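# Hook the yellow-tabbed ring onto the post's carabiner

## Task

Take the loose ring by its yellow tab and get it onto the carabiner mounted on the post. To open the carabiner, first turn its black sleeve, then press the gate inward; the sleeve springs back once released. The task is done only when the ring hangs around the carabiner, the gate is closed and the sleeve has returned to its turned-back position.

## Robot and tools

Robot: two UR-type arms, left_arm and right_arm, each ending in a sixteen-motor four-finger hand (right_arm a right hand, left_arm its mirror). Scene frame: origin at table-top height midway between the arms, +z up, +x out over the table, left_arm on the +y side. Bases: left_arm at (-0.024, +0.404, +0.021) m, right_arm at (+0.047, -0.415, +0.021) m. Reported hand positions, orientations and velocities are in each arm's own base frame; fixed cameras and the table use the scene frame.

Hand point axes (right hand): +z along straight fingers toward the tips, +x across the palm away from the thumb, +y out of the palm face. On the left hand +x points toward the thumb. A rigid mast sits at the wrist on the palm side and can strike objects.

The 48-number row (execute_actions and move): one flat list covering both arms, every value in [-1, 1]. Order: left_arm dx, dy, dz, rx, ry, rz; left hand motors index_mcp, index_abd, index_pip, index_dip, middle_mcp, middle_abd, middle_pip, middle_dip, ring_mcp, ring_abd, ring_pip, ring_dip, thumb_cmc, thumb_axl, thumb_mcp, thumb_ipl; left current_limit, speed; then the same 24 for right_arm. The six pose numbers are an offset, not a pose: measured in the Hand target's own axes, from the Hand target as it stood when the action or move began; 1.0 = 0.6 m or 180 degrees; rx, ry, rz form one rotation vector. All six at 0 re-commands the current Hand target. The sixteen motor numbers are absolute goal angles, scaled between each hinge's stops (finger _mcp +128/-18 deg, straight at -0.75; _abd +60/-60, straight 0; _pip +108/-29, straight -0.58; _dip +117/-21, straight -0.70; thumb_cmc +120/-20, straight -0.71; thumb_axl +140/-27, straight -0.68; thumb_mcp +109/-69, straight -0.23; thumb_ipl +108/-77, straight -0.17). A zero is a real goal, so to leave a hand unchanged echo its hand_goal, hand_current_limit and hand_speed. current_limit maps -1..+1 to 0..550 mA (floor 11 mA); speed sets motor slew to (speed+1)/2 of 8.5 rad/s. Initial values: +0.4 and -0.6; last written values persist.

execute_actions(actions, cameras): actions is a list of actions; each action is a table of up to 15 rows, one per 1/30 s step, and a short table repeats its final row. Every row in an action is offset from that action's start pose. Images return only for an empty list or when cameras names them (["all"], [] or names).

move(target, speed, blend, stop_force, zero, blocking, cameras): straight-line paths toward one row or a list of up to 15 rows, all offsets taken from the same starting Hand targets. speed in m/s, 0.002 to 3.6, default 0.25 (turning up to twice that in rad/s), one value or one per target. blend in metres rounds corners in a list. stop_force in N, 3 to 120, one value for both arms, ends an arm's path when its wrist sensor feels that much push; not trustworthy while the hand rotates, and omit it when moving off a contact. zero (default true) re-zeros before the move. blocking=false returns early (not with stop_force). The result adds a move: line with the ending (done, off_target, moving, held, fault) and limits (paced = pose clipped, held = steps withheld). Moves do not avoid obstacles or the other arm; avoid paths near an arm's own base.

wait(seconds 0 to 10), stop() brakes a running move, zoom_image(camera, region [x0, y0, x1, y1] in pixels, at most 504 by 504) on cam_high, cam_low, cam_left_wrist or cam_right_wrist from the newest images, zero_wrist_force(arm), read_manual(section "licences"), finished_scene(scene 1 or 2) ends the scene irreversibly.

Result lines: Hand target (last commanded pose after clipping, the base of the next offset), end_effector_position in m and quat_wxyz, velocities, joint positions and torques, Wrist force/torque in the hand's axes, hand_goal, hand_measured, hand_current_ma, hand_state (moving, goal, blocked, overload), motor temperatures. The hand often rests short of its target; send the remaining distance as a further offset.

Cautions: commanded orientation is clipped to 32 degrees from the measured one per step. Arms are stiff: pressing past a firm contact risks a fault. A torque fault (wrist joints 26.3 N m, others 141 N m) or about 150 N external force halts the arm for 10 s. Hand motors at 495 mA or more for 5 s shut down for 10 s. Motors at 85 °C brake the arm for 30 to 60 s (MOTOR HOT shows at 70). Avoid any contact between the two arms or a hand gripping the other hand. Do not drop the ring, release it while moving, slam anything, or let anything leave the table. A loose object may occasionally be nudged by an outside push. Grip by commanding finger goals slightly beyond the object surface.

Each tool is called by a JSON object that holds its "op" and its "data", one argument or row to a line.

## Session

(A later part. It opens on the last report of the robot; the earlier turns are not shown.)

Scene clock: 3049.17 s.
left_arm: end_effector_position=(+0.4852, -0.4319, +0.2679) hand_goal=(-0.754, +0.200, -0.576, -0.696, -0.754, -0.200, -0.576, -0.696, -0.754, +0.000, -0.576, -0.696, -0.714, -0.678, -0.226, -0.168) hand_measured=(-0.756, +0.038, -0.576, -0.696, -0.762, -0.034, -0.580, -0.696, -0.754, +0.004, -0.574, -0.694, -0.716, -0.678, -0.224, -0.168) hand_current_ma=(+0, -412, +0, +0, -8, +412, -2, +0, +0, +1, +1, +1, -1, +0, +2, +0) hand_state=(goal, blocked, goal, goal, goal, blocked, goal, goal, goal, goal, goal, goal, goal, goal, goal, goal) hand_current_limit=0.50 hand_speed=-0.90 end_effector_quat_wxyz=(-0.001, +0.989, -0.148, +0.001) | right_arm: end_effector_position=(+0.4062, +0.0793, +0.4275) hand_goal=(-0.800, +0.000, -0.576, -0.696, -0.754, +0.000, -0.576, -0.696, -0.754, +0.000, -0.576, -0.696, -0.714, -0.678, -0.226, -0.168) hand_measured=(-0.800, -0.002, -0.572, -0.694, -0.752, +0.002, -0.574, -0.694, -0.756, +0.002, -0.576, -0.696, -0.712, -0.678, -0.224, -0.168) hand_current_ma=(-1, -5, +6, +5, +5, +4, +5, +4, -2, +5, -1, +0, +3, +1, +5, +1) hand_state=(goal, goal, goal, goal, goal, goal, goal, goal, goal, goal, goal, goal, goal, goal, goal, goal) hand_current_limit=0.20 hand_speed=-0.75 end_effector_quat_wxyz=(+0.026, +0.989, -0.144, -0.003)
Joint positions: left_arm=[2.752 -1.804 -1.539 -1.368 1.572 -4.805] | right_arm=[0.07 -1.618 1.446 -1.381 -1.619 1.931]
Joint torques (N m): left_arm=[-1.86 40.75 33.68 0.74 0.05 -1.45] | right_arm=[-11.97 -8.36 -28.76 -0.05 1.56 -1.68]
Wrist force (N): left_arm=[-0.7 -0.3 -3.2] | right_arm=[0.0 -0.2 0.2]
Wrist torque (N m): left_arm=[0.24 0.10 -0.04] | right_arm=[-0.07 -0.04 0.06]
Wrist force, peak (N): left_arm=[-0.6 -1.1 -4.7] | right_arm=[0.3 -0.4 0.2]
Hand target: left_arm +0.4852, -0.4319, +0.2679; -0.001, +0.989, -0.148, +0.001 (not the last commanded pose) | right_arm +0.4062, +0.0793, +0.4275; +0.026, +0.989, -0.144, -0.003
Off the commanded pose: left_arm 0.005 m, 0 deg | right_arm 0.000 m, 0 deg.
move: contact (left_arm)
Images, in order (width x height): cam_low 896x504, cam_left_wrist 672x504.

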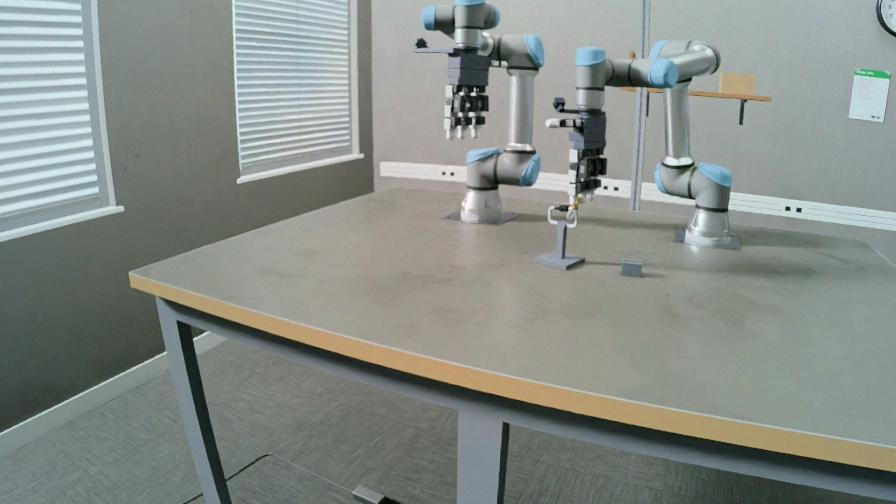

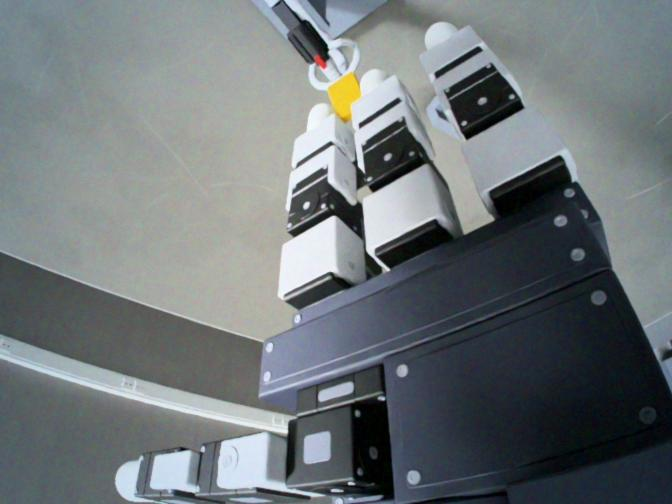

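{"op": "move", "data": {
  "target": [0,0,0,0,0,0,-0.754,-0.05,-0.576,-0.696,-0.754,0.05,-0.576,-0.696,-0.754,0.08,-0.576,-0.696,-0.714,-0.678,-0.226,-0.168,0.4,-0.95,0,0,0,0,0,0,-0.8,0,-0.576,-0.696,-0.754,0.0,-0.576,-0.696,-0.754,0.0,-0.576,-0.696,-0.714,-0.678,-0.226,-0.168,0.2,-0.75],
  "cameras": ["cam_low","cam_left_wrist"],
  "speed": 0.05
}}

{"op": "zoom_image", "data": {
  "camera": "cam_low",
  "region": [545, 190, 585, 230]
}}

{"op": "zoom_image", "data": {
  "camera": "cam_left_wrist",
  "region": [280, 0, 380, 90]
}}

Scene clock: 3060.33 s.
left_arm: end_effector_position=(+0.4852, -0.4319, +0.2679) hand_goal=(-0.754, -0.050, -0.576, -0.696, -0.754, +0.050, -0.576, -0.696, -0.754, +0.080, -0.576, -0.696, -0.714, -0.678, -0.226, -0.168) hand_measured=(-0.756, -0.046, -0.576, -0.696, -0.756, +0.046, -0.578, -0.696, -0.754, +0.076, -0.574, -0.694, -0.716, -0.678, -0.224, -0.168) hand_current_ma=(+0, +2, +0, +0, -1, -2, -1, +0, +0, -2, +1, +1, -1, +0, +2, +0) hand_state=(goal, goal, goal, goal, goal, goal, goal, goal, goal, goal, goal, goal, goal, goal, goal, goal) hand_current_limit=0.40 hand_speed=-0.95 end_effector_quat_wxyz=(-0.001, +0.989, -0.148, +0.001) | right_arm: end_effector_position=(+0.4062, +0.0793, +0.4275) hand_goal=(-0.800, +0.000, -0.576, -0.696, -0.754, +0.000, -0.576, -0.696, -0.754, +0.000, -0.576, -0.696, -0.714, -0.678, -0.226, -0.168) hand_measured=(-0.800, -0.002, -0.572, -0.694, -0.752, +0.002, -0.574, -0.694, -0.756, +0.002, -0.576, -0.696, -0.712, -0.678, -0.224, -0.168) hand_current_ma=(-1, -5, +6, +5, +5, +4, +5, +4, -2, +5, -1, +0, +3, +1, +5, +1) hand_state=(goal, goal, goal, goal, goal, goal, goal, goal, goal, goal, goal, goal, goal, goal, goal, goal) hand_current_limit=0.20 hand_speed=-0.75 end_effector_quat_wxyz=(+0.026, +0.989, -0.144, -0.003)
Joint positions: left_arm=[2.752 -1.804 -1.539 -1.368 1.572 -4.805] | right_arm=[0.07 -1.618 1.446 -1.381 -1.619 1.931]
Joint torques (N m): left_arm=[-2.07 40.58 32.99 1.57 0.14 -1.43] | right_arm=[-11.59 -9.37 -29.48 -0.05 1.51 -1.46]
Wrist force (N): left_arm=[-0.4 0.3 -0.9] | right_arm=[0.1 -0.3 -0.1]
Wrist torque (N m): left_arm=[0.06 0.11 -0.03] | right_arm=[-0.06 -0.05 0.07]
Wrist force, peak (N): left_arm=[-0.7 -0.7 -3.7] | right_arm=[0.5 -0.1 -0.1]
Hand target: left_arm +0.4852, -0.4319, +0.2679; -0.001, +0.989, -0.148, +0.001 | right_arm +0.4062, +0.0793, +0.4275; +0.026, +0.989, -0.144, -0.003
Off the commanded pose: left_arm 0.000 m, 0 deg | right_arm 0.000 m, 0 deg.
move: done
Images, in order (width x height): cam_low 896x504, cam_left_wrist 672x504.

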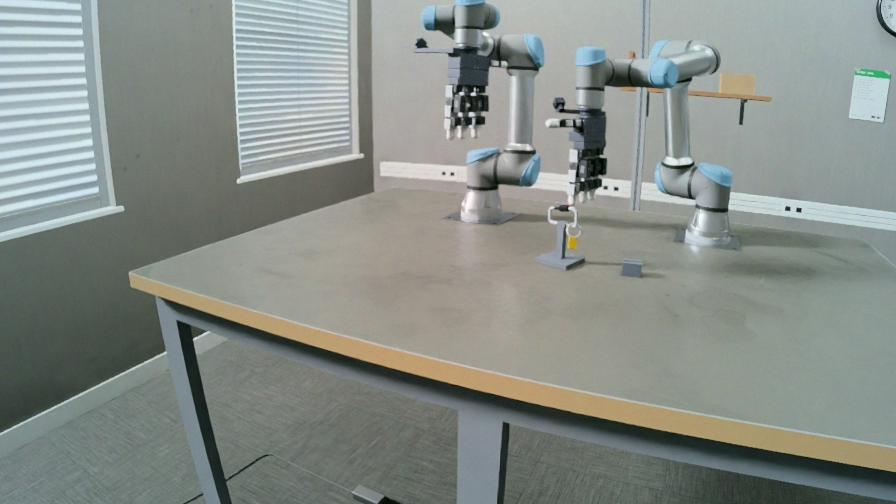

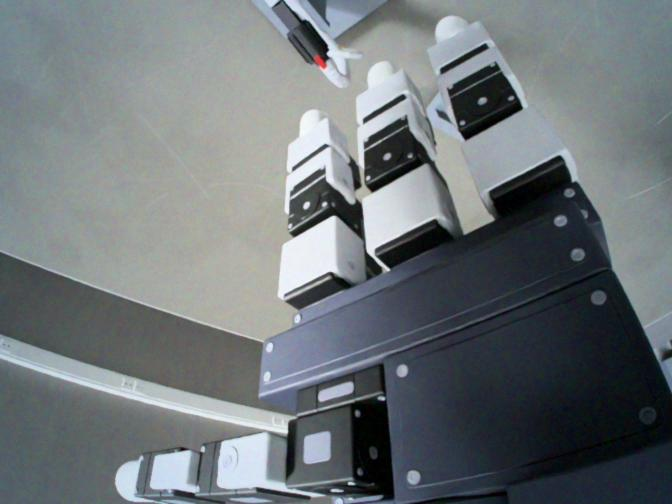

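Scaled by 12.600 from the camera's 896x504 image, which has a finer 1280x720 frame.

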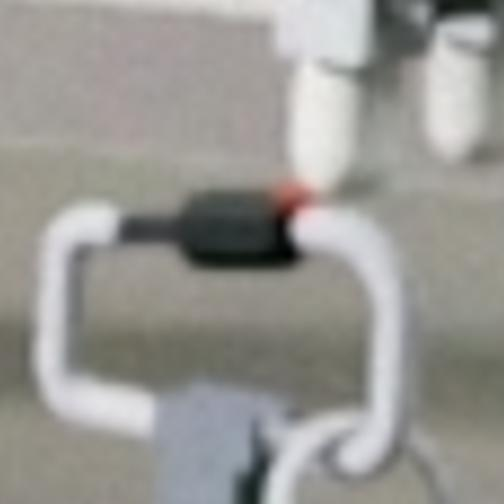

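Scaled by 5.040 from the camera's 672x504 image, which has a finer 960x720 frame.

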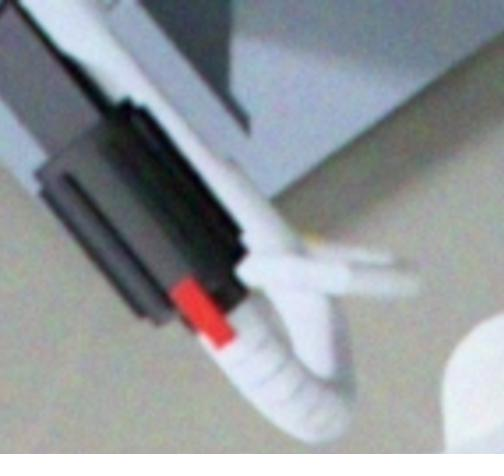

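{"op": "move", "data": {
  "target": [0,0,-0.13,0,0,0,-0.754,-0.05,-0.576,-0.696,-0.754,0.05,-0.576,-0.696,-0.754,0.08,-0.576,-0.696,-0.714,-0.678,-0.226,-0.168,0.4,-0.9,0,0,0,0,0,0,-0.8,0,-0.576,-0.696,-0.754,0.0,-0.576,-0.696,-0.754,0.0,-0.576,-0.696,-0.714,-0.678,-0.226,-0.168,0.2,-0.75],
  "cameras": ["cam_low","cam_high"],
  "speed": 0.12
}}

{"op": "zoom_image", "data": {
  "camera": "cam_low",
  "region": [535, 190, 605, 260]
}}

{"op": "zoom_image", "data": {
  "camera": "cam_high",
  "region": [410, 240, 480, 310]
}}

Scene clock: 3069.53 s.
left_arm: end_effector_position=(+0.4851, -0.4320, +0.3458) hand_goal=(-0.754, -0.050, -0.576, -0.696, -0.754, +0.050, -0.576, -0.696, -0.754, +0.080, -0.576, -0.696, -0.714, -0.678, -0.226, -0.168) hand_measured=(-0.756, -0.046, -0.576, -0.696, -0.756, +0.046, -0.578, -0.696, -0.754, +0.076, -0.574, -0.694, -0.716, -0.678, -0.224, -0.168) hand_current_ma=(+0, +1, +0, +0, -1, -2, -1, +0, +0, -2, +1, +1, -1, +0, +2, +0) hand_state=(goal, goal, goal, goal, goal, goal, goal, goal, goal, goal, goal, goal, goal, goal, goal, goal) hand_current_limit=0.40 hand_speed=-0.90 end_effector_quat_wxyz=(-0.001, +0.989, -0.148, +0.001) end_effector_velocity=(+0.000, +0.000, +0.002) end_effector_angular_velocity=(-0.001, -0.001, +0.001) | right_arm: end_effector_position=(+0.4062, +0.0793, +0.4275) hand_goal=(-0.800, +0.000, -0.576, -0.696, -0.754, +0.000, -0.576, -0.696, -0.754, +0.000, -0.576, -0.696, -0.714, -0.678, -0.226, -0.168) hand_measured=(-0.800, -0.002, -0.572, -0.694, -0.752, +0.002, -0.574, -0.694, -0.756, +0.002, -0.576, -0.696, -0.712, -0.678, -0.224, -0.168) hand_current_ma=(-1, -5, +6, +5, +5, +4, +5, +4, -2, +5, -1, +0, +3, +1, +5, +1) hand_state=(goal, goal, goal, goal, goal, goal, goal, goal, goal, goal, goal, goal, goal, goal, goal, goal) hand_current_limit=0.20 hand_speed=-0.75 end_effector_quat_wxyz=(+0.026, +0.989, -0.144, -0.003)
Joint positions: left_arm=[2.752 -1.784 -1.363 -1.564 1.572 -4.806] | right_arm=[0.07 -1.618 1.446 -1.381 -1.619 1.931]
Joint velocities: left_arm=[0 0 0.005 -0.003 0 -0.001] | right_arm=[within noise]
Joint torques (N m): left_arm=[-10.94 27.96 31.15 0.93 1.78 0.69] | right_arm=[-11.35 -8.49 -28.65 -0.29 1.44 -1.13]
Wrist force (N): left_arm=[-0.2 0.2 -0.7] | right_arm=[0.3 -0.2 -0.4]
Wrist torque (N m): left_arm=[0.03 0.10 -0.01] | right_arm=[-0.03 -0.07 0.08]
Wrist force, peak (N): left_arm=[-0.7 0.2 -1.4] | right_arm=[0.5 -0.5 0.0]
Hand target: left_arm +0.4851, -0.4320, +0.3459; -0.001, +0.989, -0.148, +0.001 | right_arm +0.4062, +0.0793, +0.4275; +0.026, +0.989, -0.144, -0.003
Off the commanded pose: left_arm 0.000 m, 0 deg | right_arm 0.000 m, 0 deg.
move: done
Images, in order (width x height): cam_high 896x504, cam_low 896x504.

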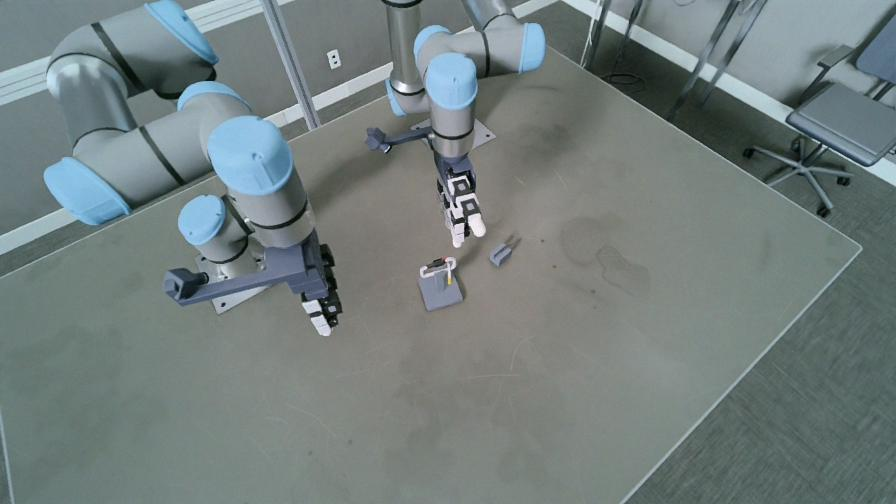

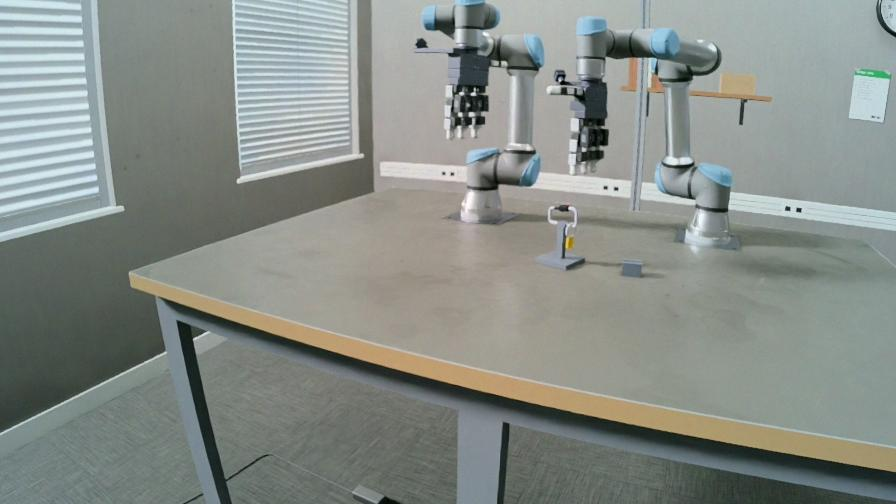

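Scaled by 7.200 from the camera's 896x504 image, which has a finer 1280x720 frame.

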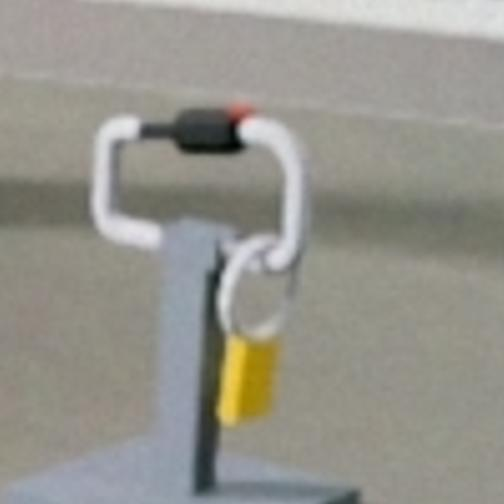

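Scaled by 7.200 from the camera's 896x504 image, which has a finer 1280x720 frame.

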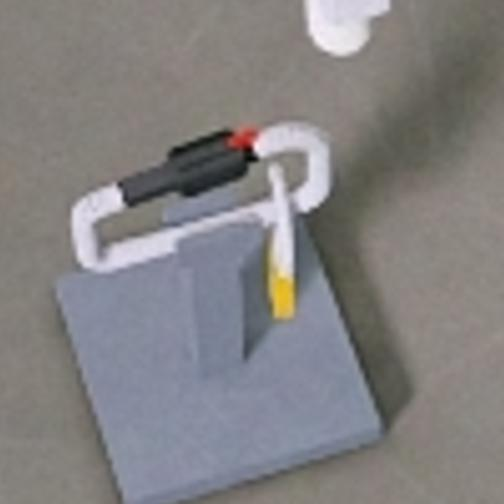

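{"op": "finished_scene", "data": {
  "scene": 1
}}

The scene is finished: the task was done.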